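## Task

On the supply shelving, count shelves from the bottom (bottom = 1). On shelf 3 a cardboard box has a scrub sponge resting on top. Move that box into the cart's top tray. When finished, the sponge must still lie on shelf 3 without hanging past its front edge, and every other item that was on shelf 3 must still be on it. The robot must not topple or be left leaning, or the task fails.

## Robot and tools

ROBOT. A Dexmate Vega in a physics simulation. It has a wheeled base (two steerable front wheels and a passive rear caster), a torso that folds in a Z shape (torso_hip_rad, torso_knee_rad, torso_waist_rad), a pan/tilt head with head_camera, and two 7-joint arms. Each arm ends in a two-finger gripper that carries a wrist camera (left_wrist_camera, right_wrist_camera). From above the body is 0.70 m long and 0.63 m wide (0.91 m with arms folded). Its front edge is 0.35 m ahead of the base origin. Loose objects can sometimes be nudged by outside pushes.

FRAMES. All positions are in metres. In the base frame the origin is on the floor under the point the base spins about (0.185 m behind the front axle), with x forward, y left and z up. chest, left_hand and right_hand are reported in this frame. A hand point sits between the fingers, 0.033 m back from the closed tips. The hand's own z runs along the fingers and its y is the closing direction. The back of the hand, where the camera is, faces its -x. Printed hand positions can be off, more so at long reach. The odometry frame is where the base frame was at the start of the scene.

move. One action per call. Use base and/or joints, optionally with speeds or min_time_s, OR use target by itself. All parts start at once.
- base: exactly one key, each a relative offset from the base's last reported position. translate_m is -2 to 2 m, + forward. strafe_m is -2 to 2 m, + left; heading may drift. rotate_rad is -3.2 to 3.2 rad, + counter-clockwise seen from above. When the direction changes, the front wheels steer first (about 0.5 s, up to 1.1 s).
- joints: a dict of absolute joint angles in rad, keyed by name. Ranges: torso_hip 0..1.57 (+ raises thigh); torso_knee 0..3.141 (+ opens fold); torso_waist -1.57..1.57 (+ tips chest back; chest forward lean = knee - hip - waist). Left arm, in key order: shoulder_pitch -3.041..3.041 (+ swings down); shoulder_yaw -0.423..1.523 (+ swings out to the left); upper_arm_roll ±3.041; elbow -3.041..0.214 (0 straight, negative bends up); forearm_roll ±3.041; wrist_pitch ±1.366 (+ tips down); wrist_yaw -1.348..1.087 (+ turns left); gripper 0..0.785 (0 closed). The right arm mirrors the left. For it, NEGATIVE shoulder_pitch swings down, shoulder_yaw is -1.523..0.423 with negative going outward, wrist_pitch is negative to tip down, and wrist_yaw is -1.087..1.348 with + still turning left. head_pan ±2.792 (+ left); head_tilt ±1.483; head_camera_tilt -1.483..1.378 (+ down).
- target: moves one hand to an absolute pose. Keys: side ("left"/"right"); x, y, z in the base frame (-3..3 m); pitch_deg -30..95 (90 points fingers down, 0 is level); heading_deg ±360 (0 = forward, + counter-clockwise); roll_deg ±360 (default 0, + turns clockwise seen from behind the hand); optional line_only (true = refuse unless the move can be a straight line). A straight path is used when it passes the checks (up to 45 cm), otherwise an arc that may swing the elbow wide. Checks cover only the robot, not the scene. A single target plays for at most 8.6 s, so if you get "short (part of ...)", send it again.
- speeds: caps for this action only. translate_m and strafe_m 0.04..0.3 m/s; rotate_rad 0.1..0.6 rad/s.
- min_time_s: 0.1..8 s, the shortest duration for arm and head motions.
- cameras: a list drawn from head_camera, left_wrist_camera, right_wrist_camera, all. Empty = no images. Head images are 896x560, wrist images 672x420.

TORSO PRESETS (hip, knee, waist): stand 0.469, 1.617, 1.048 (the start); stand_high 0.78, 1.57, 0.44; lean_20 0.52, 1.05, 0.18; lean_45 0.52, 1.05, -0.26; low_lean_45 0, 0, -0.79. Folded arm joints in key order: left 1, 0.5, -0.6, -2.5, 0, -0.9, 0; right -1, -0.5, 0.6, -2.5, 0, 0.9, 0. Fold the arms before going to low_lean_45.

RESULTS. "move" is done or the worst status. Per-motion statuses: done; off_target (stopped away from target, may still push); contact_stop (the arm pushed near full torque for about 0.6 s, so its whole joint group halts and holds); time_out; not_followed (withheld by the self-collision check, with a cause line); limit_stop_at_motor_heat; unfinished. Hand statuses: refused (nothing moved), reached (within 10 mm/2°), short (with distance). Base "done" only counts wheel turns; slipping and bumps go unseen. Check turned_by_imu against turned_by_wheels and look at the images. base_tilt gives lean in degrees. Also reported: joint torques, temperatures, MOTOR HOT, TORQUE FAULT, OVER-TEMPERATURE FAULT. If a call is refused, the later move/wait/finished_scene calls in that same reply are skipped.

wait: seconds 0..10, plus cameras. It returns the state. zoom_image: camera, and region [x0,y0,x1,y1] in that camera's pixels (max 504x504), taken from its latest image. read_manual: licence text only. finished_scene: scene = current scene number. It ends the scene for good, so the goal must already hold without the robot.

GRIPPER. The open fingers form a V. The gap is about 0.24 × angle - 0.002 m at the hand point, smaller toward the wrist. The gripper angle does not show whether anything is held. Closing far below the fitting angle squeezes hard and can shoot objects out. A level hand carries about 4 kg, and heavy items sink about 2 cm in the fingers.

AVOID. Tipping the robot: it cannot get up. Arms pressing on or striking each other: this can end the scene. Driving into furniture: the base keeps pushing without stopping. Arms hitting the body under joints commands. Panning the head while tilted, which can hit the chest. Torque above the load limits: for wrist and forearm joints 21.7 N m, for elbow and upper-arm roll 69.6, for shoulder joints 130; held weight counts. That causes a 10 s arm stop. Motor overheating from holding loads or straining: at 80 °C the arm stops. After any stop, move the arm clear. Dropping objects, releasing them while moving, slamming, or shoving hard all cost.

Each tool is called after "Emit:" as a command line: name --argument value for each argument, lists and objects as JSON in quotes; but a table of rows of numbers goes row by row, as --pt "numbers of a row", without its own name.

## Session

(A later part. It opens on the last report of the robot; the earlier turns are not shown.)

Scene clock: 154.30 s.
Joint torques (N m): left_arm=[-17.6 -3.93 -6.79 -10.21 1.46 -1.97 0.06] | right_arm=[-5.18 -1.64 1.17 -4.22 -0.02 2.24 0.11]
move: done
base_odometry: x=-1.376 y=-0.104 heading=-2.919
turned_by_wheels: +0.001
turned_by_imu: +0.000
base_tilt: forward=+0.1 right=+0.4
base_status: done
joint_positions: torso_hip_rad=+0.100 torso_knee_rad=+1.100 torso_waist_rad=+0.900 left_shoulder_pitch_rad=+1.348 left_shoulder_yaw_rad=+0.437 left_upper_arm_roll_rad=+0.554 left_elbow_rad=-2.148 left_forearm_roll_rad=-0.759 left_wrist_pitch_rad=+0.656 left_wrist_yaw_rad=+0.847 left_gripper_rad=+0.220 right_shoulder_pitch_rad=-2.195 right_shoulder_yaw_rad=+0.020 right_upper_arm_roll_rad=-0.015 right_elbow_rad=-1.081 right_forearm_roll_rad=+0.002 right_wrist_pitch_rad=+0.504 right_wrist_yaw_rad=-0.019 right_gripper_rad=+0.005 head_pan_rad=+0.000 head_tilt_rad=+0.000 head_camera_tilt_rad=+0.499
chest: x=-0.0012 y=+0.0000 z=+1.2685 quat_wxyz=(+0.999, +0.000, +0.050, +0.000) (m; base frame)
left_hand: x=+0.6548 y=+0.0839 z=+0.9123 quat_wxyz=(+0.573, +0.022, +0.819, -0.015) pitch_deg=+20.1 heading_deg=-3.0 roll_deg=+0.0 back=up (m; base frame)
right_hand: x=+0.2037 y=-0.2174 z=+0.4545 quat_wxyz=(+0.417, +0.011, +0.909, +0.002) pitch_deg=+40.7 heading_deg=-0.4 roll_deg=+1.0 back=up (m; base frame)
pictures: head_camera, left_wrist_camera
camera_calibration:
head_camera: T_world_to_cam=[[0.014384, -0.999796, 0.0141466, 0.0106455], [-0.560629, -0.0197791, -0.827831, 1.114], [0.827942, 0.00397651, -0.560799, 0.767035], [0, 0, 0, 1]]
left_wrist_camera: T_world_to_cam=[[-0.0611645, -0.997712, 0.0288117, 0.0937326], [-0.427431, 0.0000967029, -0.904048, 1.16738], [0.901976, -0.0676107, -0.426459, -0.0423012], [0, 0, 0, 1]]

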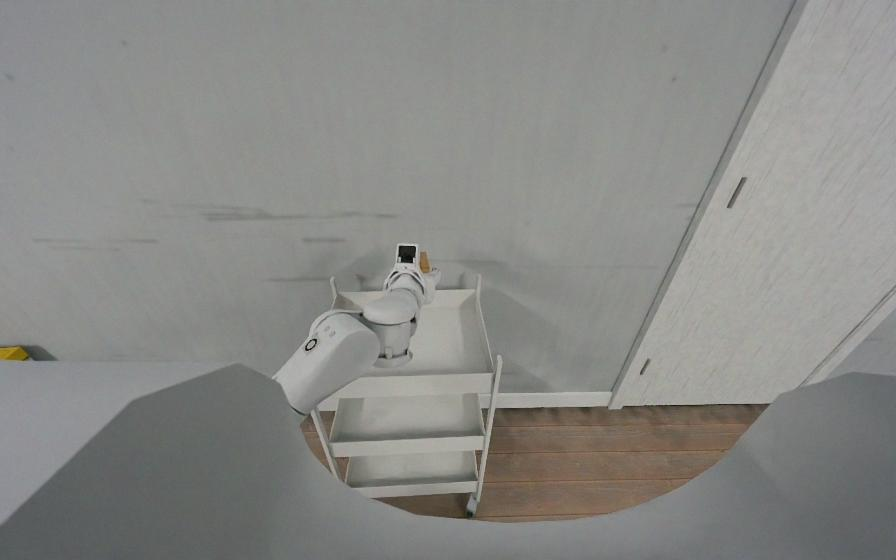

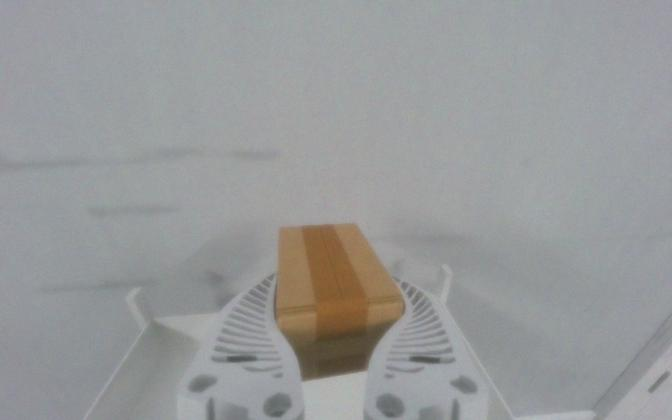

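Emit:
move --target '{"side": "left", "x": 0.67, "y": 0.11, "z": 0.82, "pitch_deg": 25, "heading_deg": -2, "line_only": true}' --cameras '["head_camera", "left_wrist_camera"]'

Scene clock: 158.40 s.
Joint torques (N m): left_arm=[-19.89 -3.85 -4.35 -9.06 1.67 -2.96 -0.07] | right_arm=[-4.71 0.03 0.39 -4.68 0 2.6 -0.15]
move: done
base_odometry: x=-1.376 y=-0.104 heading=-2.919
turned_by_wheels: +0.000
turned_by_imu: +0.001
base_tilt: forward=+0.2 right=+0.3
joint_positions: torso_hip_rad=+0.100 torso_knee_rad=+1.100 torso_waist_rad=+0.900 left_shoulder_pitch_rad=+1.349 left_shoulder_yaw_rad=+0.440 left_upper_arm_roll_rad=+0.567 left_elbow_rad=-1.919 left_forearm_roll_rad=-0.734 left_wrist_pitch_rad=+0.532 left_wrist_yaw_rad=+0.729 left_gripper_rad=+0.220 right_shoulder_pitch_rad=-2.195 right_shoulder_yaw_rad=+0.020 right_upper_arm_roll_rad=-0.015 right_elbow_rad=-1.081 right_forearm_roll_rad=+0.002 right_wrist_pitch_rad=+0.504 right_wrist_yaw_rad=-0.019 right_gripper_rad=+0.005 head_pan_rad=+0.000 head_tilt_rad=+0.000 head_camera_tilt_rad=+0.499
chest: x=-0.0012 y=+0.0000 z=+1.2685 quat_wxyz=(+0.999, +0.000, +0.050, +0.000) (m; base frame)
left_hand: x=+0.6695 y=+0.1094 z=+0.8216 quat_wxyz=(+0.538, +0.015, +0.843, -0.009) pitch_deg=+24.9 heading_deg=-2.0 roll_deg=+0.0 back=up (m; base frame)
left_hand_status: reached (straight line, planned for 1.1 s): 2 mm and 0.1 deg off.
right_hand: x=+0.2037 y=-0.2174 z=+0.4545 quat_wxyz=(+0.417, +0.011, +0.909, +0.002) pitch_deg=+40.7 heading_deg=-0.4 roll_deg=+1.0 back=up (m; base frame)
pictures: head_camera, left_wrist_camera
camera_calibration:
head_camera: T_world_to_cam=[[0.014384, -0.999796, 0.0141466, 0.0106455], [-0.560629, -0.0197792, -0.827831, 1.114], [0.827942, 0.00397654, -0.560799, 0.767034], [0, 0, 0, 1]]
left_wrist_camera: T_world_to_cam=[[-0.0414438, -0.998706, 0.0294841, 0.109009], [-0.502734, -0.0046577, -0.864428, 1.11006], [0.863447, -0.0506478, -0.501891, -0.00668595], [0, 0, 0, 1]]

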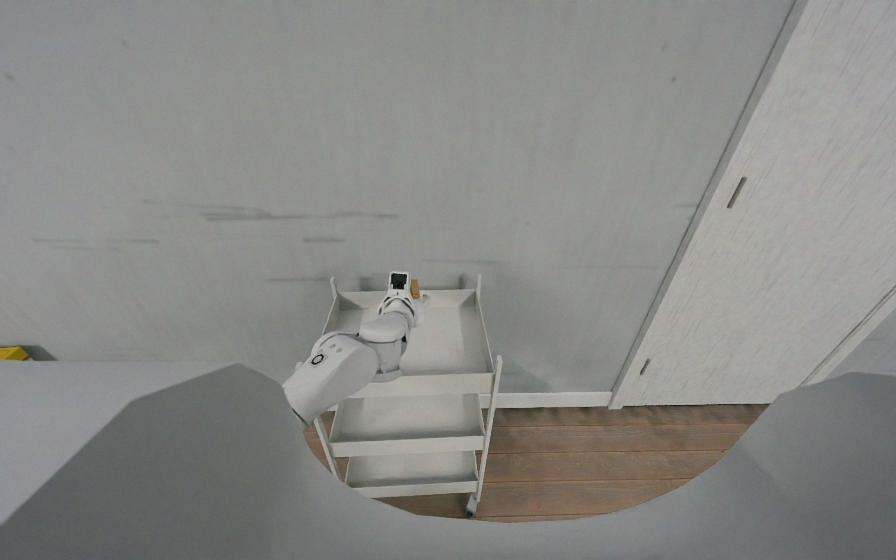

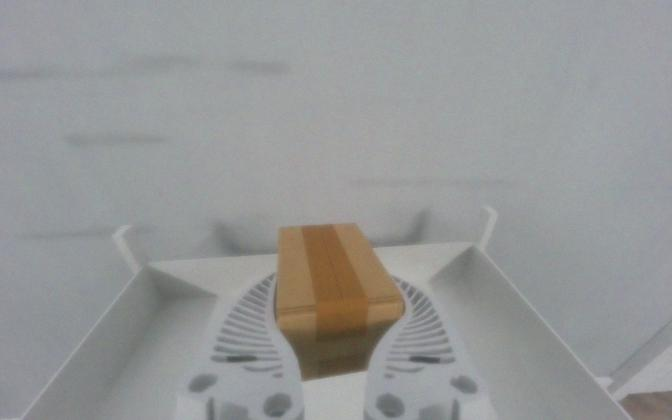

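Emit:
move --target '{"side": "left", "x": 0.67, "y": 0.11, "z": 0.75, "pitch_deg": 25, "heading_deg": -2, "line_only": true}' --cameras '["head_camera", "left_wrist_camera"]'

Emit:
zoom_image --camera "head_camera" --region '[300, 240, 520, 420]'

Scene clock: 161.27 s.
Joint torques (N m): left_arm=[-12.48 -4.65 -3.34 -9.07 1.78 -3.75 0] | right_arm=[-6.16 -1.21 0.94 -5.35 -0.07 2.74 -0.03]
move: done
base_odometry: x=-1.376 y=-0.104 heading=-2.919
turned_by_wheels: +0.000
turned_by_imu: +0.001
base_tilt: forward=+0.1 right=+0.3
joint_positions: torso_hip_rad=+0.100 torso_knee_rad=+1.100 torso_waist_rad=+0.900 left_shoulder_pitch_rad=+1.358 left_shoulder_yaw_rad=+0.403 left_upper_arm_roll_rad=+0.633 left_elbow_rad=-1.683 left_forearm_roll_rad=-0.642 left_wrist_pitch_rad=+0.324 left_wrist_yaw_rad=+0.627 left_gripper_rad=+0.220 right_shoulder_pitch_rad=-2.195 right_shoulder_yaw_rad=+0.020 right_upper_arm_roll_rad=-0.015 right_elbow_rad=-1.081 right_forearm_roll_rad=+0.002 right_wrist_pitch_rad=+0.504 right_wrist_yaw_rad=-0.019 right_gripper_rad=+0.005 head_pan_rad=+0.000 head_tilt_rad=+0.000 head_camera_tilt_rad=+0.499
chest: x=-0.0012 y=+0.0000 z=+1.2685 quat_wxyz=(+0.999, +0.000, +0.050, +0.000) (m; base frame)
left_hand: x=+0.6700 y=+0.1102 z=+0.7513 quat_wxyz=(+0.537, +0.015, +0.844, -0.009) pitch_deg=+25.1 heading_deg=-2.0 roll_deg=+0.0 back=up (m; base frame)
left_hand_status: reached (straight line, planned for 1.1 s): 1 mm and 0.1 deg off.
right_hand: x=+0.2037 y=-0.2174 z=+0.4545 quat_wxyz=(+0.417, +0.011, +0.909, +0.002) pitch_deg=+40.7 heading_deg=-0.4 roll_deg=+1.0 back=up (m; base frame)
pictures: head_camera, left_wrist_camera
camera_calibration:
head_camera: T_world_to_cam=[[0.014384, -0.999796, 0.0141466, 0.0106455], [-0.560629, -0.0197792, -0.827831, 1.114], [0.827942, 0.00397655, -0.560799, 0.767034], [0, 0, 0, 1]]
left_wrist_camera: T_world_to_cam=[[-0.0405506, -0.998736, 0.0297157, 0.11109], [-0.504297, -0.00521698, -0.863514, 1.04992], [0.862578, -0.0500016, -0.503448, -0.0406407], [0, 0, 0, 1]]

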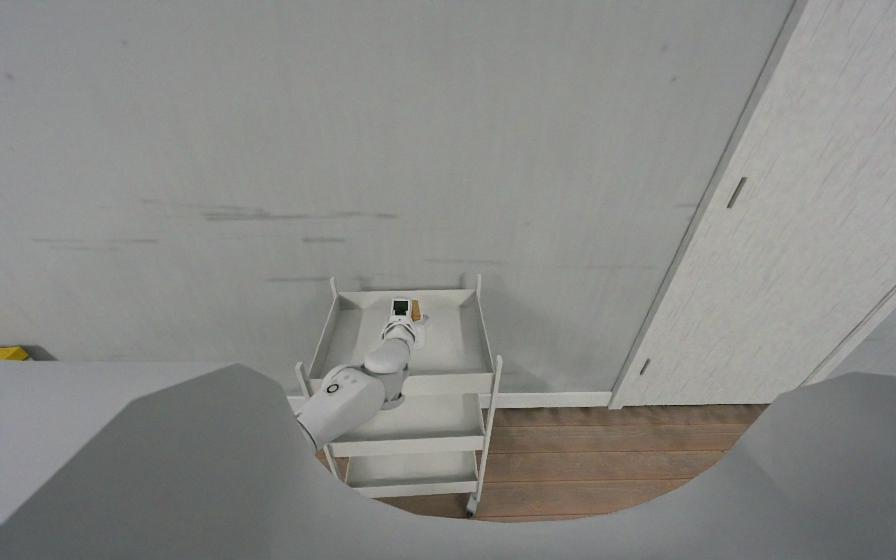

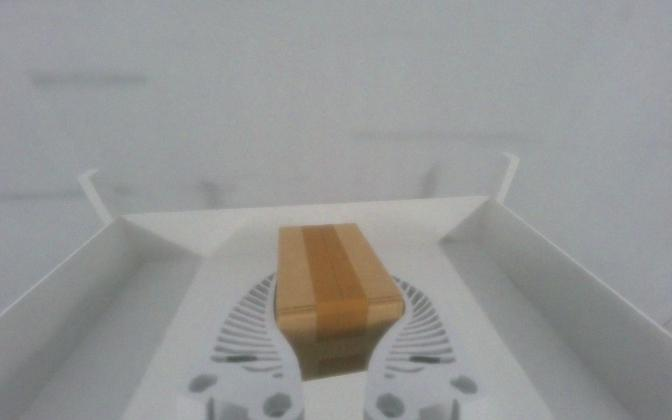

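Scaled by 2.291 from the camera's 896x560 image, which has a finer 960x600 frame.

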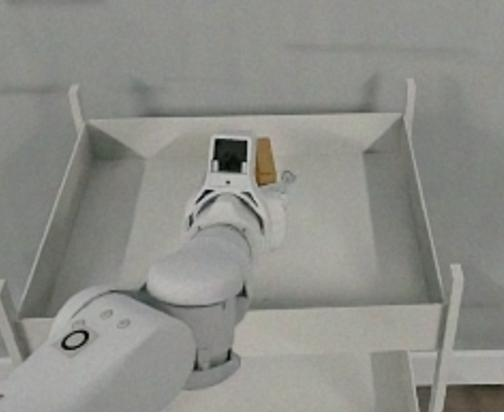

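Emit:
move --target '{"side": "left", "x": 0.672, "y": 0.11, "z": 0.728, "pitch_deg": 25, "heading_deg": -2, "line_only": true}' --cameras '["left_wrist_camera"]'

Emit:
move --target '{"side": "left", "x": 0.672, "y": 0.11, "z": 0.716, "pitch_deg": 25, "heading_deg": -2, "line_only": true}' --cameras '["left_wrist_camera"]'

Scene clock: 163.53 s.
Joint torques (N m): left_arm=[-19.91 -4.87 -3.1 -9.04 1.71 -3.34 -0.11] | right_arm=[-3.94 -0.36 1.24 -5.86 -0.06 3.1 0.03]
move: done
base_odometry: x=-1.376 y=-0.104 heading=-2.919
turned_by_wheels: +0.000
turned_by_imu: +0.001
base_tilt: forward=+0.2 right=+0.4
joint_positions: torso_hip_rad=+0.100 torso_knee_rad=+1.100 torso_waist_rad=+0.900 left_shoulder_pitch_rad=+1.349 left_shoulder_yaw_rad=+0.379 left_upper_arm_roll_rad=+0.652 left_elbow_rad=-1.586 left_forearm_roll_rad=-0.617 left_wrist_pitch_rad=+0.254 left_wrist_yaw_rad=+0.593 left_gripper_rad=+0.220 right_shoulder_pitch_rad=-2.195 right_shoulder_yaw_rad=+0.020 right_upper_arm_roll_rad=-0.015 right_elbow_rad=-1.081 right_forearm_roll_rad=+0.002 right_wrist_pitch_rad=+0.504 right_wrist_yaw_rad=-0.019 right_gripper_rad=+0.005 head_pan_rad=+0.000 head_tilt_rad=+0.000 head_camera_tilt_rad=+0.499
chest: x=-0.0012 y=+0.0000 z=+1.2685 quat_wxyz=(+0.999, +0.000, +0.050, +0.000) (m; base frame)
left_hand: x=+0.6717 y=+0.1102 z=+0.7287 quat_wxyz=(+0.537, +0.015, +0.844, -0.009) pitch_deg=+25.1 heading_deg=-2.0 roll_deg=+0.0 back=up (m; base frame)
left_hand_status: reached (straight line, planned for 0.7 s): 1 mm and 0.1 deg off.
right_hand: x=+0.2037 y=-0.2174 z=+0.4545 quat_wxyz=(+0.417, +0.011, +0.909, +0.002) pitch_deg=+40.7 heading_deg=-0.4 roll_deg=+1.0 back=up (m; base frame)
pictures: left_wrist_camera
camera_calibration:
left_wrist_camera: T_world_to_cam=[[-0.0407382, -0.998734, 0.0295219, 0.11211], [-0.504443, -0.00494632, -0.863431, 1.0313], [0.862483, -0.0500667, -0.503603, -0.0532558], [0, 0, 0, 1]]

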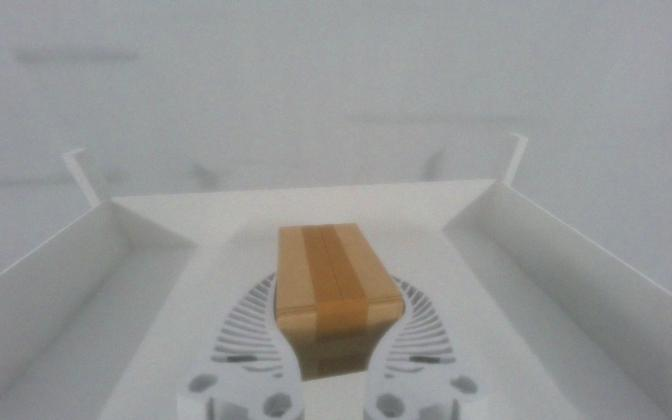

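Scene clock: 165.00 s.
Joint torques (N m): left_arm=[-19.38 -4.33 -3.11 -8.78 1.69 -3.53 -0.08] | right_arm=[-4.49 -0.29 0.62 -4.58 -0.1 3.03 -0.34]
move: done
base_odometry: x=-1.376 y=-0.104 heading=-2.919
turned_by_wheels: +0.000
turned_by_imu: +0.000
base_tilt: forward=+0.2 right=+0.3
joint_positions: torso_hip_rad=+0.100 torso_knee_rad=+1.100 torso_waist_rad=+0.900 left_shoulder_pitch_rad=+1.345 left_shoulder_yaw_rad=+0.366 left_upper_arm_roll_rad=+0.662 left_elbow_rad=-1.533 left_forearm_roll_rad=-0.605 left_wrist_pitch_rad=+0.215 left_wrist_yaw_rad=+0.575 left_gripper_rad=+0.220 right_shoulder_pitch_rad=-2.195 right_shoulder_yaw_rad=+0.020 right_upper_arm_roll_rad=-0.015 right_elbow_rad=-1.081 right_forearm_roll_rad=+0.002 right_wrist_pitch_rad=+0.504 right_wrist_yaw_rad=-0.019 right_gripper_rad=+0.005 head_pan_rad=+0.000 head_tilt_rad=+0.000 head_camera_tilt_rad=+0.499
chest: x=-0.0012 y=+0.0000 z=+1.2685 quat_wxyz=(+0.999, +0.000, +0.050, +0.000) (m; base frame)
left_hand: x=+0.6717 y=+0.1102 z=+0.7167 quat_wxyz=(+0.537, +0.015, +0.844, -0.009) pitch_deg=+25.1 heading_deg=-2.0 roll_deg=+0.0 back=up (m; base frame)
left_hand_status: reached (straight line, planned for 0.5 s): 1 mm and 0.1 deg off.
right_hand: x=+0.2037 y=-0.2174 z=+0.4545 quat_wxyz=(+0.417, +0.011, +0.909, +0.002) pitch_deg=+40.7 heading_deg=-0.4 roll_deg=+1.0 back=up (m; base frame)
pictures: left_wrist_camera
camera_calibration:
left_wrist_camera: T_world_to_cam=[[-0.040779, -0.998733, 0.0294702, 0.112537], [-0.504436, -0.00488135, -0.863435, 1.02096], [0.862485, -0.0500759, -0.503598, -0.0593663], [0, 0, 0, 1]]

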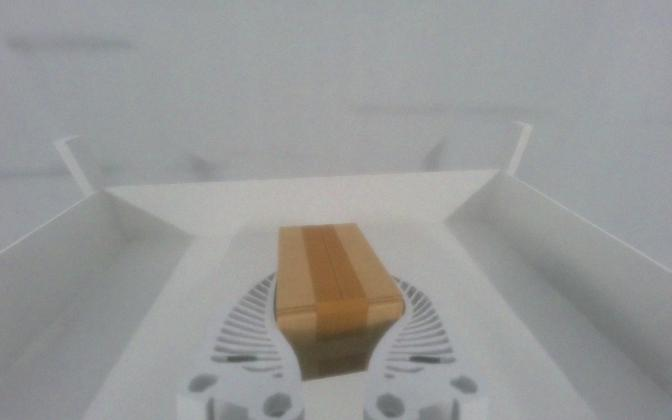

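Emit:
move --target '{"side": "left", "x": 0.672, "y": 0.11, "z": 0.706, "pitch_deg": 25, "heading_deg": -2, "line_only": true}' --cameras '["left_wrist_camera"]'

Emit:
zoom_image --camera "left_wrist_camera" --region '[160, 200, 520, 420]'

Scene clock: 166.63 s.
Joint torques (N m): left_arm=[-20.12 -5.1 -2.85 -8.98 1.56 -4 0.13] | right_arm=[-5.15 -0.23 1 -5.53 -0.18 2.5 -0.01]
move: done
base_odometry: x=-1.376 y=-0.104 heading=-2.919
turned_by_wheels: +0.000
turned_by_imu: +0.000
base_tilt: forward=+0.2 right=+0.2
joint_positions: torso_hip_rad=+0.100 torso_knee_rad=+1.100 torso_waist_rad=+0.900 left_shoulder_pitch_rad=+1.341 left_shoulder_yaw_rad=+0.353 left_upper_arm_roll_rad=+0.669 left_elbow_rad=-1.487 left_forearm_roll_rad=-0.595 left_wrist_pitch_rad=+0.182 left_wrist_yaw_rad=+0.560 left_gripper_rad=+0.220 right_shoulder_pitch_rad=-2.195 right_shoulder_yaw_rad=+0.020 right_upper_arm_roll_rad=-0.015 right_elbow_rad=-1.081 right_forearm_roll_rad=+0.002 right_wrist_pitch_rad=+0.504 right_wrist_yaw_rad=-0.019 right_gripper_rad=+0.005 head_pan_rad=+0.000 head_tilt_rad=+0.000 head_camera_tilt_rad=+0.499
chest: x=-0.0012 y=+0.0000 z=+1.2685 quat_wxyz=(+0.999, +0.000, +0.050, +0.000) (m; base frame)
left_hand: x=+0.6717 y=+0.1102 z=+0.7067 quat_wxyz=(+0.537, +0.015, +0.844, -0.009) pitch_deg=+25.1 heading_deg=-2.0 roll_deg=+0.0 back=up (m; base frame)
left_hand_status: reached (straight line, planned for 0.5 s): 1 mm and 0.1 deg off.
right_hand: x=+0.2037 y=-0.2174 z=+0.4545 quat_wxyz=(+0.417, +0.011, +0.909, +0.002) pitch_deg=+40.7 heading_deg=-0.4 roll_deg=+1.0 back=up (m; base frame)
pictures: left_wrist_camera
camera_calibration:
left_wrist_camera: T_world_to_cam=[[-0.0407837, -0.998734, 0.0294554, 0.112853], [-0.504435, -0.00486627, -0.863436, 1.0123], [0.862486, -0.0500725, -0.503598, -0.0644145], [0, 0, 0, 1]]

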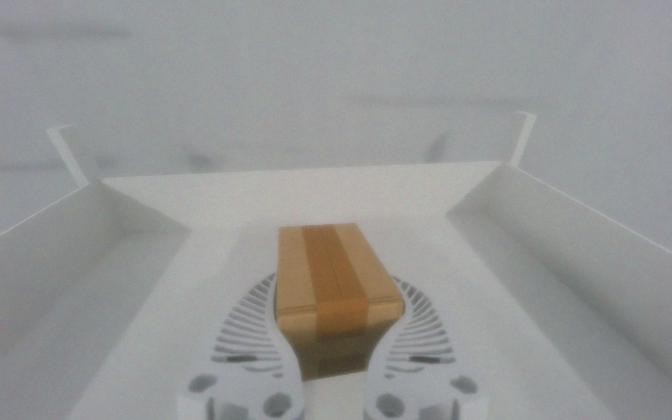

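Scaled by 1.400 from the camera's 672x420 image, which has a finer 960x600 frame.

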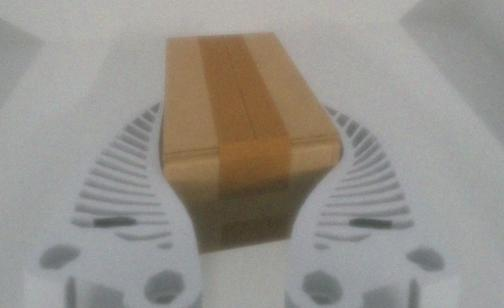

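Emit:
move --target '{"side": "left", "x": 0.672, "y": 0.11, "z": 0.696, "pitch_deg": 25, "heading_deg": -2, "line_only": true}' --cameras '["left_wrist_camera"]'

Emit:
zoom_image --camera "left_wrist_camera" --region '[160, 200, 520, 420]'

Scene clock: 168.33 s.
Joint torques (N m): left_arm=[-2.58 -2.65 4.38 0.65 -0.89 1.39 -0.45] | right_arm=[-5 -0.49 -0.47 -3.02 -0.12 2.15 -0.09]
move: done
base_odometry: x=-1.376 y=-0.104 heading=-2.919
turned_by_wheels: +0.000
turned_by_imu: +0.001
base_tilt: forward=+0.1 right=+0.3
joint_positions: torso_hip_rad=+0.100 torso_knee_rad=+1.100 torso_waist_rad=+0.900 left_shoulder_pitch_rad=+1.335 left_shoulder_yaw_rad=+0.340 left_upper_arm_roll_rad=+0.676 left_elbow_rad=-1.439 left_forearm_roll_rad=-0.585 left_wrist_pitch_rad=+0.148 left_wrist_yaw_rad=+0.545 left_gripper_rad=+0.220 right_shoulder_pitch_rad=-2.195 right_shoulder_yaw_rad=+0.020 right_upper_arm_roll_rad=-0.015 right_elbow_rad=-1.081 right_forearm_roll_rad=+0.002 right_wrist_pitch_rad=+0.504 right_wrist_yaw_rad=-0.019 right_gripper_rad=+0.005 head_pan_rad=+0.000 head_tilt_rad=+0.000 head_camera_tilt_rad=+0.499
chest: x=-0.0015 y=+0.0000 z=+1.2685 quat_wxyz=(+0.999, +0.000, +0.050, +0.000) (m; base frame)
left_hand: x=+0.6725 y=+0.1102 z=+0.6984 quat_wxyz=(+0.538, +0.014, +0.843, -0.009) pitch_deg=+24.9 heading_deg=-2.0 roll_deg=+0.0 back=up (m; base frame)
left_hand_status: reached (straight line, planned for 0.5 s): 2 mm and 0.1 deg off.
right_hand: x=+0.2037 y=-0.2174 z=+0.4546 quat_wxyz=(+0.417, +0.011, +0.909, +0.002) pitch_deg=+40.7 heading_deg=-0.4 roll_deg=+1.0 back=up (m; base frame)
pictures: left_wrist_camera
camera_calibration:
left_wrist_camera: T_world_to_cam=[[-0.0404188, -0.998729, 0.0301006, 0.112433], [-0.501837, -0.00575894, -0.864943, 1.00491], [0.864017, -0.0500656, -0.500967, -0.0720952], [0, 0, 0, 1]]

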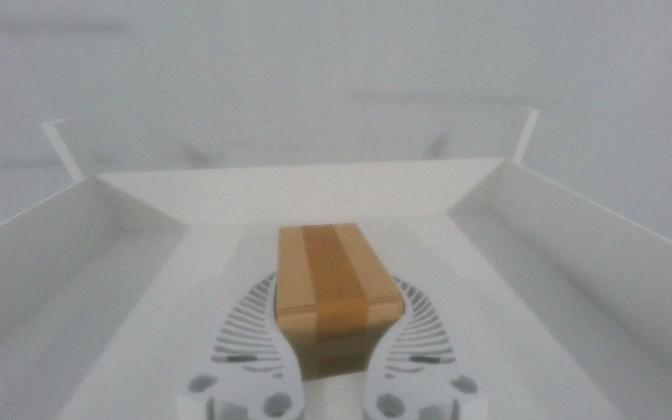

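Scaled by 1.400 from the camera's 672x420 image, which has a finer 960x600 frame.

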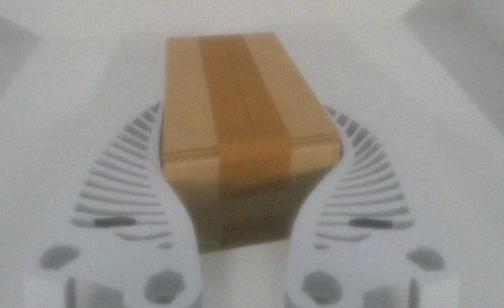

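Emit:
move --cameras '["head_camera"]'

Emit:
zoom_image --camera "head_camera" --region '[300, 240, 520, 420]'

Scene clock: 168.87 s.
Joint torques (N m): left_arm=[-0.19 -1.93 5.06 2.65 -1.21 2.2 -0.5] | right_arm=[-5.1 0.45 0.5 -4.03 -0.31 2.04 -0.02]
base_odometry: x=-1.376 y=-0.104 heading=-2.919
turned_by_wheels: +0.000
turned_by_imu: +0.000
base_tilt: forward=+0.1 right=+0.3
base_status: not commanded
joint_positions: torso_hip_rad=+0.100 torso_knee_rad=+1.100 torso_waist_rad=+0.900 left_shoulder_pitch_rad=+1.334 left_shoulder_yaw_rad=+0.339 left_upper_arm_roll_rad=+0.677 left_elbow_rad=-1.435 left_forearm_roll_rad=-0.584 left_wrist_pitch_rad=+0.145 left_wrist_yaw_rad=+0.544 left_gripper_rad=+0.220 right_shoulder_pitch_rad=-2.195 right_shoulder_yaw_rad=+0.020 right_upper_arm_roll_rad=-0.015 right_elbow_rad=-1.081 right_forearm_roll_rad=+0.002 right_wrist_pitch_rad=+0.504 right_wrist_yaw_rad=-0.019 right_gripper_rad=+0.005 head_pan_rad=+0.000 head_tilt_rad=+0.000 head_camera_tilt_rad=+0.499
joint_status: not commanded
chest: x=-0.0016 y=+0.0000 z=+1.2685 quat_wxyz=(+0.999, +0.000, +0.050, +0.000) (m; base frame)
left_hand: x=+0.6726 y=+0.1102 z=+0.6980 quat_wxyz=(+0.538, +0.014, +0.843, -0.009) pitch_deg=+24.8 heading_deg=-2.0 roll_deg=+0.0 back=up (m; base frame)
left_hand_status: reached (straight line, planned for 0.5 s): 2 mm and 0.2 deg off.
right_hand: x=+0.2037 y=-0.2174 z=+0.4547 quat_wxyz=(+0.417, +0.011, +0.909, +0.002) pitch_deg=+40.7 heading_deg=-0.4 roll_deg=+1.0 back=up (m; base frame)
pictures: head_camera
camera_calibration:
head_camera: T_world_to_cam=[[0.0143769, -0.999796, 0.0141539, 0.0106416], [-0.560211, -0.0197792, -0.828114, 1.11416], [0.828225, 0.00397654, -0.560382, 0.766829], [0, 0, 0, 1]] pos_world=[-0.0110953, 0.0296273, 1.35222]

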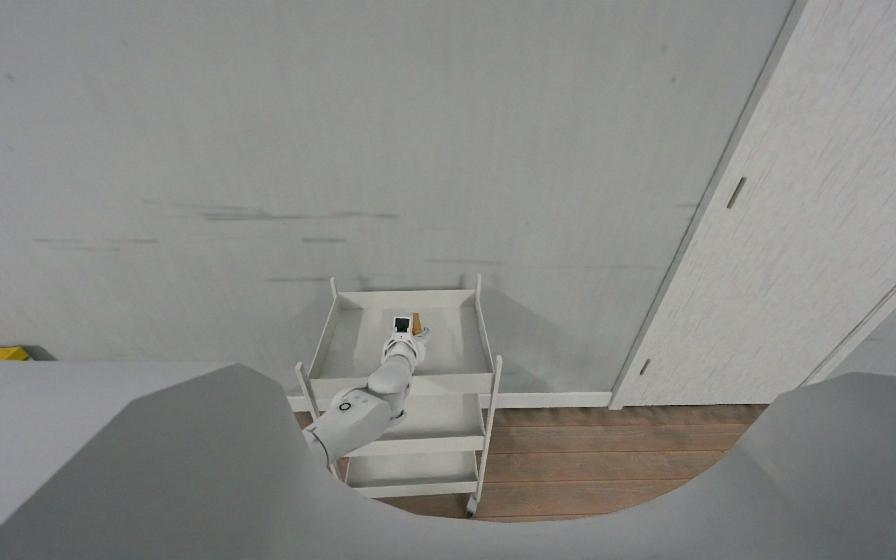

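Scaled by 2.291 from the camera's 896x560 image, which has a finer 960x600 frame.

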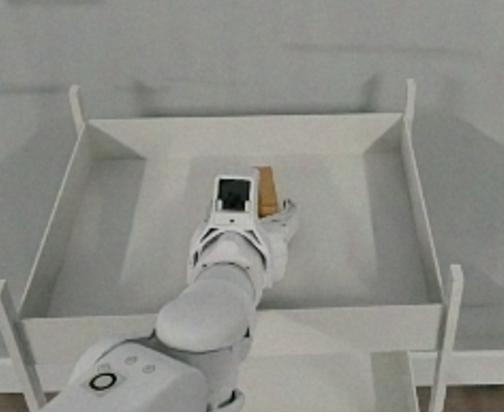

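Emit:
move --target '{"side": "left", "x": 0.672, "y": 0.11, "z": 0.735, "pitch_deg": 32, "heading_deg": -2, "line_only": true}' --cameras '["left_wrist_camera"]'

Emit:
move --target '{"side": "left", "x": 0.672, "y": 0.11, "z": 0.715, "pitch_deg": 32, "heading_deg": -2, "line_only": true}' --cameras '["left_wrist_camera"]'

Scene clock: 173.10 s.
Joint torques (N m): left_arm=[-21.19 1.73 -8.19 -10.58 0.99 -3.11 0.35] | right_arm=[-5.49 0.29 0.63 -5.69 0 2.88 -0.25]
move: done
base_odometry: x=-1.376 y=-0.104 heading=-2.919
turned_by_wheels: +0.000
turned_by_imu: +0.001
base_tilt: forward=+0.1 right=+0.3
joint_positions: torso_hip_rad=+0.100 torso_knee_rad=+1.100 torso_waist_rad=+0.900 left_shoulder_pitch_rad=+1.299 left_shoulder_yaw_rad=+0.376 left_upper_arm_roll_rad=+0.598 left_elbow_rad=-1.678 left_forearm_roll_rad=-0.733 left_wrist_pitch_rad=+0.498 left_wrist_yaw_rad=+0.650 left_gripper_rad=+0.220 right_shoulder_pitch_rad=-2.195 right_shoulder_yaw_rad=+0.020 right_upper_arm_roll_rad=-0.015 right_elbow_rad=-1.081 right_forearm_roll_rad=+0.002 right_wrist_pitch_rad=+0.504 right_wrist_yaw_rad=-0.019 right_gripper_rad=+0.005 head_pan_rad=+0.000 head_tilt_rad=+0.000 head_camera_tilt_rad=+0.499
chest: x=-0.0014 y=+0.0000 z=+1.2685 quat_wxyz=(+0.999, +0.000, +0.050, +0.000) (m; base frame)
left_hand: x=+0.6718 y=+0.1100 z=+0.7335 quat_wxyz=(+0.485, +0.015, +0.874, -0.008) pitch_deg=+32.0 heading_deg=-2.0 roll_deg=+0.0 back=up (m; base frame)
left_hand_status: reached (straight line, planned for 1.5 s): 1 mm and 0.0 deg off.
right_hand: x=+0.2037 y=-0.2174 z=+0.4546 quat_wxyz=(+0.417, +0.011, +0.909, +0.002) pitch_deg=+40.7 heading_deg=-0.4 roll_deg=+1.0 back=up (m; base frame)
pictures: left_wrist_camera
camera_calibration:
left_wrist_camera: T_world_to_cam=[[-0.0369341, -0.998852, 0.0305208, 0.108473], [-0.604716, -0.00197559, -0.796439, 1.05344], [0.795584, -0.0478722, -0.603949, 0.0673351], [0, 0, 0, 1]]

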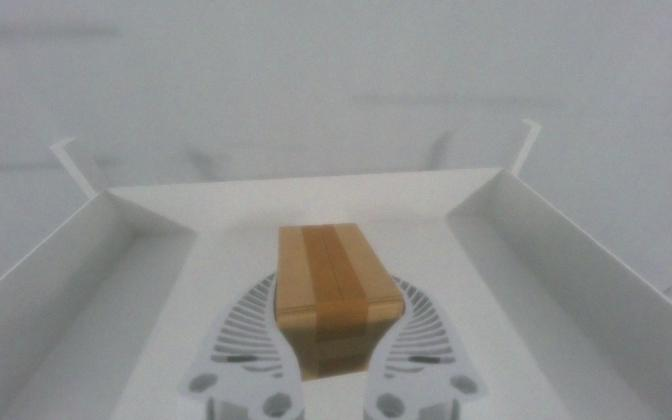

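Scene clock: 174.67 s.
Joint torques (N m): left_arm=[-20.54 -4.27 -3.6 -8.97 1.49 -3.8 -0.07] | right_arm=[-4.32 -2.16 0.6 -5.05 0.02 3.01 0.08]
move: done
base_odometry: x=-1.376 y=-0.104 heading=-2.919
turned_by_wheels: +0.000
turned_by_imu: +0.000
base_tilt: forward=+0.2 right=+0.3
joint_positions: torso_hip_rad=+0.100 torso_knee_rad=+1.100 torso_waist_rad=+0.900 left_shoulder_pitch_rad=+1.298 left_shoulder_yaw_rad=+0.365 left_upper_arm_roll_rad=+0.615 left_elbow_rad=-1.615 left_forearm_roll_rad=-0.711 left_wrist_pitch_rad=+0.448 left_wrist_yaw_rad=+0.622 left_gripper_rad=+0.220 right_shoulder_pitch_rad=-2.195 right_shoulder_yaw_rad=+0.020 right_upper_arm_roll_rad=-0.015 right_elbow_rad=-1.081 right_forearm_roll_rad=+0.002 right_wrist_pitch_rad=+0.504 right_wrist_yaw_rad=-0.019 right_gripper_rad=+0.005 head_pan_rad=+0.000 head_tilt_rad=+0.000 head_camera_tilt_rad=+0.499
chest: x=-0.0014 y=+0.0000 z=+1.2685 quat_wxyz=(+0.999, +0.000, +0.050, +0.000) (m; base frame)
left_hand: x=+0.6717 y=+0.1102 z=+0.7160 quat_wxyz=(+0.484, +0.015, +0.875, -0.008) pitch_deg=+32.1 heading_deg=-2.0 roll_deg=+0.0 back=up (m; base frame)
left_hand_status: reached (straight line, planned for 0.5 s): 1 mm and 0.1 deg off.
right_hand: x=+0.2037 y=-0.2174 z=+0.4546 quat_wxyz=(+0.417, +0.011, +0.909, +0.002) pitch_deg=+40.7 heading_deg=-0.4 roll_deg=+1.0 back=up (m; base frame)
pictures: left_wrist_camera
camera_calibration:
left_wrist_camera: T_world_to_cam=[[-0.0371033, -0.998859, 0.0300665, 0.109647], [-0.605748, -0.00144902, -0.795655, 1.03954], [0.794791, -0.0477342, -0.605003, 0.0581148], [0, 0, 0, 1]]

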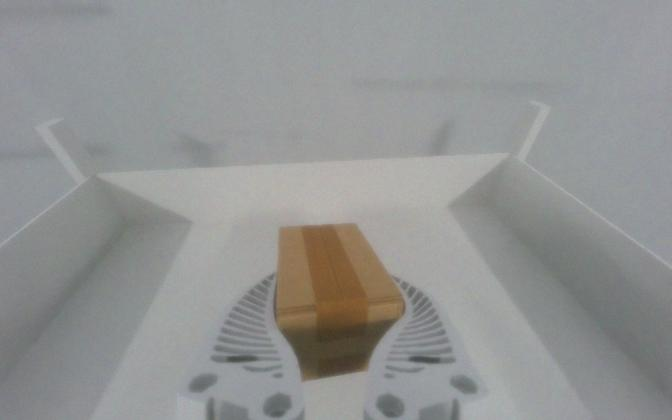

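Emit:
move --target '{"side": "left", "x": 0.672, "y": 0.11, "z": 0.703, "pitch_deg": 32, "heading_deg": -2, "line_only": true}' --cameras '["left_wrist_camera"]'

Emit:
move --target '{"side": "left", "x": 0.672, "y": 0.11, "z": 0.695, "pitch_deg": 32, "heading_deg": -2, "line_only": true}' --cameras '["left_wrist_camera"]'

Scene clock: 176.60 s.
Joint torques (N m): left_arm=[-20.69 -4.88 -3.36 -8.98 1.44 -3.73 -0.06] | right_arm=[-5.26 -0.03 0.73 -4.92 -0.22 3.32 0.01]
move: done
base_odometry: x=-1.376 y=-0.104 heading=-2.919
turned_by_wheels: +0.000
turned_by_imu: +0.000
base_tilt: forward=+0.1 right=+0.3
joint_positions: torso_hip_rad=+0.100 torso_knee_rad=+1.100 torso_waist_rad=+0.900 left_shoulder_pitch_rad=+1.296 left_shoulder_yaw_rad=+0.356 left_upper_arm_roll_rad=+0.627 left_elbow_rad=-1.568 left_forearm_roll_rad=-0.696 left_wrist_pitch_rad=+0.411 left_wrist_yaw_rad=+0.603 left_gripper_rad=+0.220 right_shoulder_pitch_rad=-2.195 right_shoulder_yaw_rad=+0.020 right_upper_arm_roll_rad=-0.015 right_elbow_rad=-1.081 right_forearm_roll_rad=+0.002 right_wrist_pitch_rad=+0.504 right_wrist_yaw_rad=-0.019 right_gripper_rad=+0.005 head_pan_rad=+0.000 head_tilt_rad=+0.000 head_camera_tilt_rad=+0.499
chest: x=-0.0014 y=+0.0000 z=+1.2685 quat_wxyz=(+0.999, +0.000, +0.050, +0.000) (m; base frame)
left_hand: x=+0.6717 y=+0.1102 z=+0.7039 quat_wxyz=(+0.484, +0.015, +0.875, -0.008) pitch_deg=+32.1 heading_deg=-2.0 roll_deg=+0.0 back=up (m; base frame)
left_hand_status: reached (straight line, planned for 0.5 s): 1 mm and 0.1 deg off.
right_hand: x=+0.2037 y=-0.2174 z=+0.4546 quat_wxyz=(+0.417, +0.011, +0.909, +0.002) pitch_deg=+40.7 heading_deg=-0.4 roll_deg=+1.0 back=up (m; base frame)
pictures: left_wrist_camera
camera_calibration:
left_wrist_camera: T_world_to_cam=[[-0.037153, -0.998859, 0.0300106, 0.110094], [-0.605807, -0.00137079, -0.795611, 1.0299], [0.794744, -0.0477399, -0.605065, 0.0508922], [0, 0, 0, 1]]

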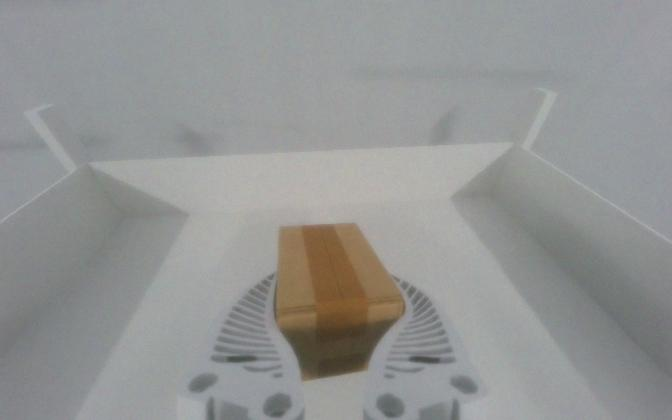

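Scene clock: 177.80 s.
Joint torques (N m): left_arm=[-19.14 -4.73 -2.07 -7.06 1.03 -2.71 0.07] | right_arm=[-3.67 -0.39 1.46 -4.91 -0.24 2.77 -0.19]
move: done
base_odometry: x=-1.376 y=-0.104 heading=-2.919
turned_by_wheels: +0.000
turned_by_imu: +0.000
base_tilt: forward=+0.2 right=+0.3
joint_positions: torso_hip_rad=+0.100 torso_knee_rad=+1.100 torso_waist_rad=+0.900 left_shoulder_pitch_rad=+1.294 left_shoulder_yaw_rad=+0.348 left_upper_arm_roll_rad=+0.634 left_elbow_rad=-1.536 left_forearm_roll_rad=-0.687 left_wrist_pitch_rad=+0.386 left_wrist_yaw_rad=+0.590 left_gripper_rad=+0.220 right_shoulder_pitch_rad=-2.195 right_shoulder_yaw_rad=+0.020 right_upper_arm_roll_rad=-0.015 right_elbow_rad=-1.081 right_forearm_roll_rad=+0.002 right_wrist_pitch_rad=+0.504 right_wrist_yaw_rad=-0.019 right_gripper_rad=+0.005 head_pan_rad=+0.000 head_tilt_rad=+0.000 head_camera_tilt_rad=+0.499
chest: x=-0.0014 y=+0.0000 z=+1.2685 quat_wxyz=(+0.999, +0.000, +0.050, +0.000) (m; base frame)
left_hand: x=+0.6718 y=+0.1102 z=+0.6960 quat_wxyz=(+0.484, +0.015, +0.875, -0.008) pitch_deg=+32.0 heading_deg=-2.0 roll_deg=+0.0 back=up (m; base frame)
left_hand_status: reached (straight line, planned for 0.4 s): 1 mm and 0.0 deg off.
right_hand: x=+0.2037 y=-0.2174 z=+0.4546 quat_wxyz=(+0.417, +0.011, +0.909, +0.002) pitch_deg=+40.7 heading_deg=-0.4 roll_deg=+1.0 back=up (m; base frame)
pictures: left_wrist_camera
camera_calibration:
left_wrist_camera: T_world_to_cam=[[-0.0370588, -0.998862, 0.0300091, 0.110315], [-0.605547, -0.00144229, -0.795808, 1.02362], [0.794946, -0.0476636, -0.604805, 0.0457045], [0, 0, 0, 1]]

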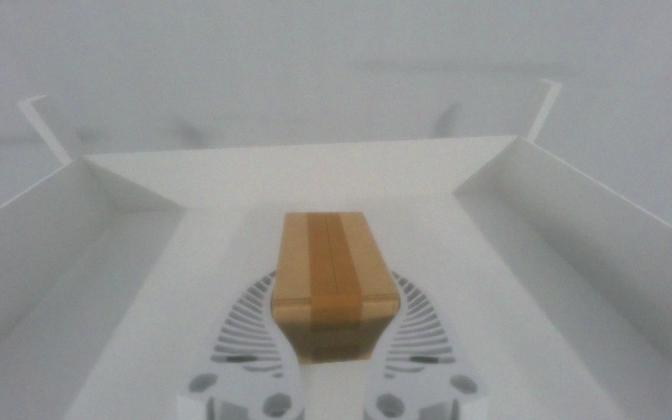

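Emit:
move --target '{"side": "left", "x": 0.672, "y": 0.11, "z": 0.686, "pitch_deg": 32, "heading_deg": -2, "line_only": true}' --cameras '["left_wrist_camera"]'

Scene clock: 179.33 s.
Joint torques (N m): left_arm=[-17.6 -4.79 -2.31 -5.94 0.42 -1.54 -0.09] | right_arm=[-4.17 1.2 1.15 -3.41 -0.01 2.56 -0.09]
move: done
base_odometry: x=-1.376 y=-0.104 heading=-2.919
turned_by_wheels: +0.000
turned_by_imu: +0.000
base_tilt: forward=+0.1 right=+0.3
joint_positions: torso_hip_rad=+0.100 torso_knee_rad=+1.100 torso_waist_rad=+0.900 left_shoulder_pitch_rad=+1.291 left_shoulder_yaw_rad=+0.339 left_upper_arm_roll_rad=+0.642 left_elbow_rad=-1.498 left_forearm_roll_rad=-0.676 left_wrist_pitch_rad=+0.357 left_wrist_yaw_rad=+0.575 left_gripper_rad=+0.220 right_shoulder_pitch_rad=-2.195 right_shoulder_yaw_rad=+0.020 right_upper_arm_roll_rad=-0.015 right_elbow_rad=-1.081 right_forearm_roll_rad=+0.002 right_wrist_pitch_rad=+0.504 right_wrist_yaw_rad=-0.019 right_gripper_rad=+0.005 head_pan_rad=+0.000 head_tilt_rad=+0.000 head_camera_tilt_rad=+0.499
chest: x=-0.0014 y=+0.0000 z=+1.2685 quat_wxyz=(+0.999, +0.000, +0.050, +0.000) (m; base frame)
left_hand: x=+0.6719 y=+0.1101 z=+0.6873 quat_wxyz=(+0.485, +0.015, +0.875, -0.008) pitch_deg=+32.0 heading_deg=-2.0 roll_deg=+0.0 back=up (m; base frame)
left_hand_status: reached (straight line, planned for 0.4 s): 1 mm and 0.0 deg off.
right_hand: x=+0.2037 y=-0.2174 z=+0.4546 quat_wxyz=(+0.417, +0.011, +0.909, +0.002) pitch_deg=+40.7 heading_deg=-0.4 roll_deg=+1.0 back=up (m; base frame)
pictures: left_wrist_camera
camera_calibration:
left_wrist_camera: T_world_to_cam=[[-0.0371124, -0.998854, 0.0302326, 0.110354], [-0.60513, -0.00161294, -0.796125, 1.01674], [0.795261, -0.0478408, -0.604377, 0.0398478], [0, 0, 0, 1]]

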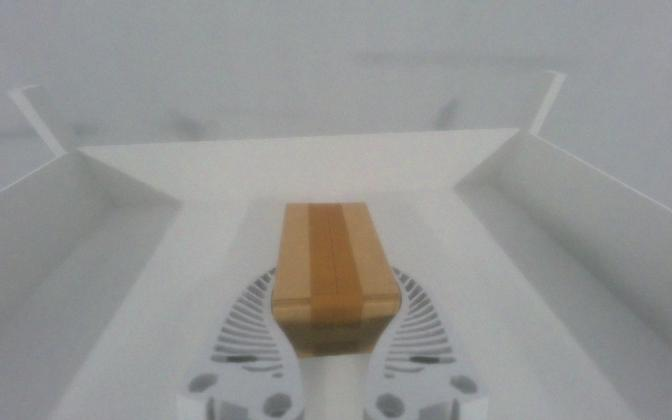

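Emit:
move --joints '{"left_gripper_rad": 0.42}' --cameras '["left_wrist_camera"]'

Emit:
move --joints '{"left_gripper_rad": 0.55}' --cameras '["left_wrist_camera", "head_camera"]'

Scene clock: 180.63 s.
Joint torques (N m): left_arm=[-16.99 -5.47 -0.46 -7.37 0.32 -1.41 -0.42] | right_arm=[-4.91 -0.47 0.17 -4.43 -0.06 2.98 0.13]
move: done
base_odometry: x=-1.376 y=-0.104 heading=-2.919
turned_by_wheels: +0.000
turned_by_imu: +0.000
base_tilt: forward=+0.1 right=+0.3
joint_positions: torso_hip_rad=+0.100 torso_knee_rad=+1.100 torso_waist_rad=+0.900 left_shoulder_pitch_rad=+1.290 left_shoulder_yaw_rad=+0.338 left_upper_arm_roll_rad=+0.643 left_elbow_rad=-1.492 left_forearm_roll_rad=-0.674 left_wrist_pitch_rad=+0.353 left_wrist_yaw_rad=+0.573 left_gripper_rad=+0.420 right_shoulder_pitch_rad=-2.195 right_shoulder_yaw_rad=+0.020 right_upper_arm_roll_rad=-0.015 right_elbow_rad=-1.081 right_forearm_roll_rad=+0.002 right_wrist_pitch_rad=+0.504 right_wrist_yaw_rad=-0.019 right_gripper_rad=+0.005 head_pan_rad=+0.000 head_tilt_rad=+0.000 head_camera_tilt_rad=+0.499
joint_status: all done
chest: x=-0.0014 y=+0.0000 z=+1.2685 quat_wxyz=(+0.999, +0.000, +0.050, +0.000) (m; base frame)
left_hand: x=+0.6720 y=+0.1103 z=+0.6860 quat_wxyz=(+0.485, +0.015, +0.875, -0.008) pitch_deg=+32.0 heading_deg=-2.0 roll_deg=+0.0 back=up (m; base frame)
right_hand: x=+0.2037 y=-0.2174 z=+0.4546 quat_wxyz=(+0.417, +0.011, +0.909, +0.002) pitch_deg=+40.7 heading_deg=-0.4 roll_deg=+1.0 back=up (m; base frame)
pictures: left_wrist_camera
camera_calibration:
left_wrist_camera: T_world_to_cam=[[-0.03693, -0.998868, 0.0299933, 0.110615], [-0.605087, -0.00153525, -0.796158, 1.0157], [0.795302, -0.0475507, -0.604346, 0.0389572], [0, 0, 0, 1]]

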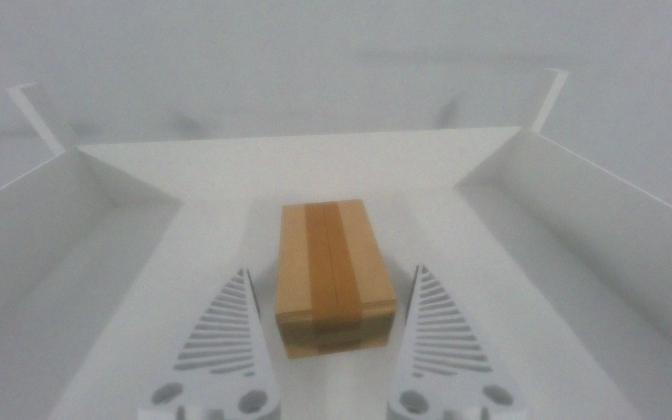

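Scene clock: 181.23 s.
Joint torques (N m): left_arm=[-17.68 -5.87 -1.38 -7.6 0.64 -2.29 -0.4] | right_arm=[-5.32 1.36 0.48 -4.32 -0.21 1.77 -0.27]
move: done
base_odometry: x=-1.376 y=-0.104 heading=-2.919
turned_by_wheels: +0.000
turned_by_imu: +0.000
base_tilt: forward=+0.1 right=+0.3
joint_positions: torso_hip_rad=+0.100 torso_knee_rad=+1.100 torso_waist_rad=+0.900 left_shoulder_pitch_rad=+1.290 left_shoulder_yaw_rad=+0.338 left_upper_arm_roll_rad=+0.643 left_elbow_rad=-1.492 left_forearm_roll_rad=-0.674 left_wrist_pitch_rad=+0.353 left_wrist_yaw_rad=+0.573 left_gripper_rad=+0.550 right_shoulder_pitch_rad=-2.195 right_shoulder_yaw_rad=+0.020 right_upper_arm_roll_rad=-0.015 right_elbow_rad=-1.081 right_forearm_roll_rad=+0.002 right_wrist_pitch_rad=+0.504 right_wrist_yaw_rad=-0.019 right_gripper_rad=+0.005 head_pan_rad=+0.000 head_tilt_rad=+0.000 head_camera_tilt_rad=+0.499
joint_status: all done
chest: x=-0.0014 y=+0.0000 z=+1.2685 quat_wxyz=(+0.999, +0.000, +0.050, +0.000) (m; base frame)
left_hand: x=+0.6719 y=+0.1103 z=+0.6858 quat_wxyz=(+0.485, +0.015, +0.875, -0.008) pitch_deg=+32.0 heading_deg=-2.0 roll_deg=+0.0 back=up (m; base frame)
right_hand: x=+0.2037 y=-0.2174 z=+0.4546 quat_wxyz=(+0.417, +0.011, +0.909, +0.002) pitch_deg=+40.7 heading_deg=-0.4 roll_deg=+1.0 back=up (m; base frame)
pictures: head_camera, left_wrist_camera
camera_calibration:
head_camera: T_world_to_cam=[[0.0143807, -0.999796, 0.01415, 0.010644], [-0.560434, -0.0197791, -0.827963, 1.11407], [0.828074, 0.00397652, -0.560605, 0.76695], [0, 0, 0, 1]]
left_wrist_camera: T_world_to_cam=[[-0.037003, -0.998867, 0.0299313, 0.110699], [-0.605308, -0.0014284, -0.79599, 1.01551], [0.79513, -0.0475717, -0.60457, 0.0391665], [0, 0, 0, 1]]

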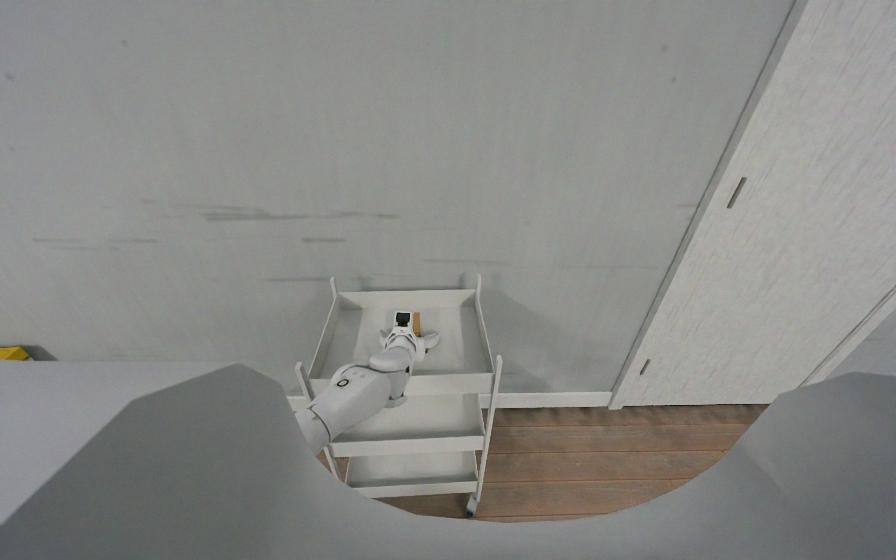

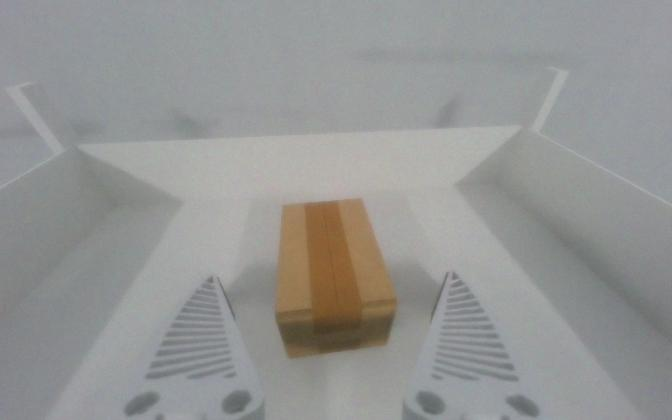

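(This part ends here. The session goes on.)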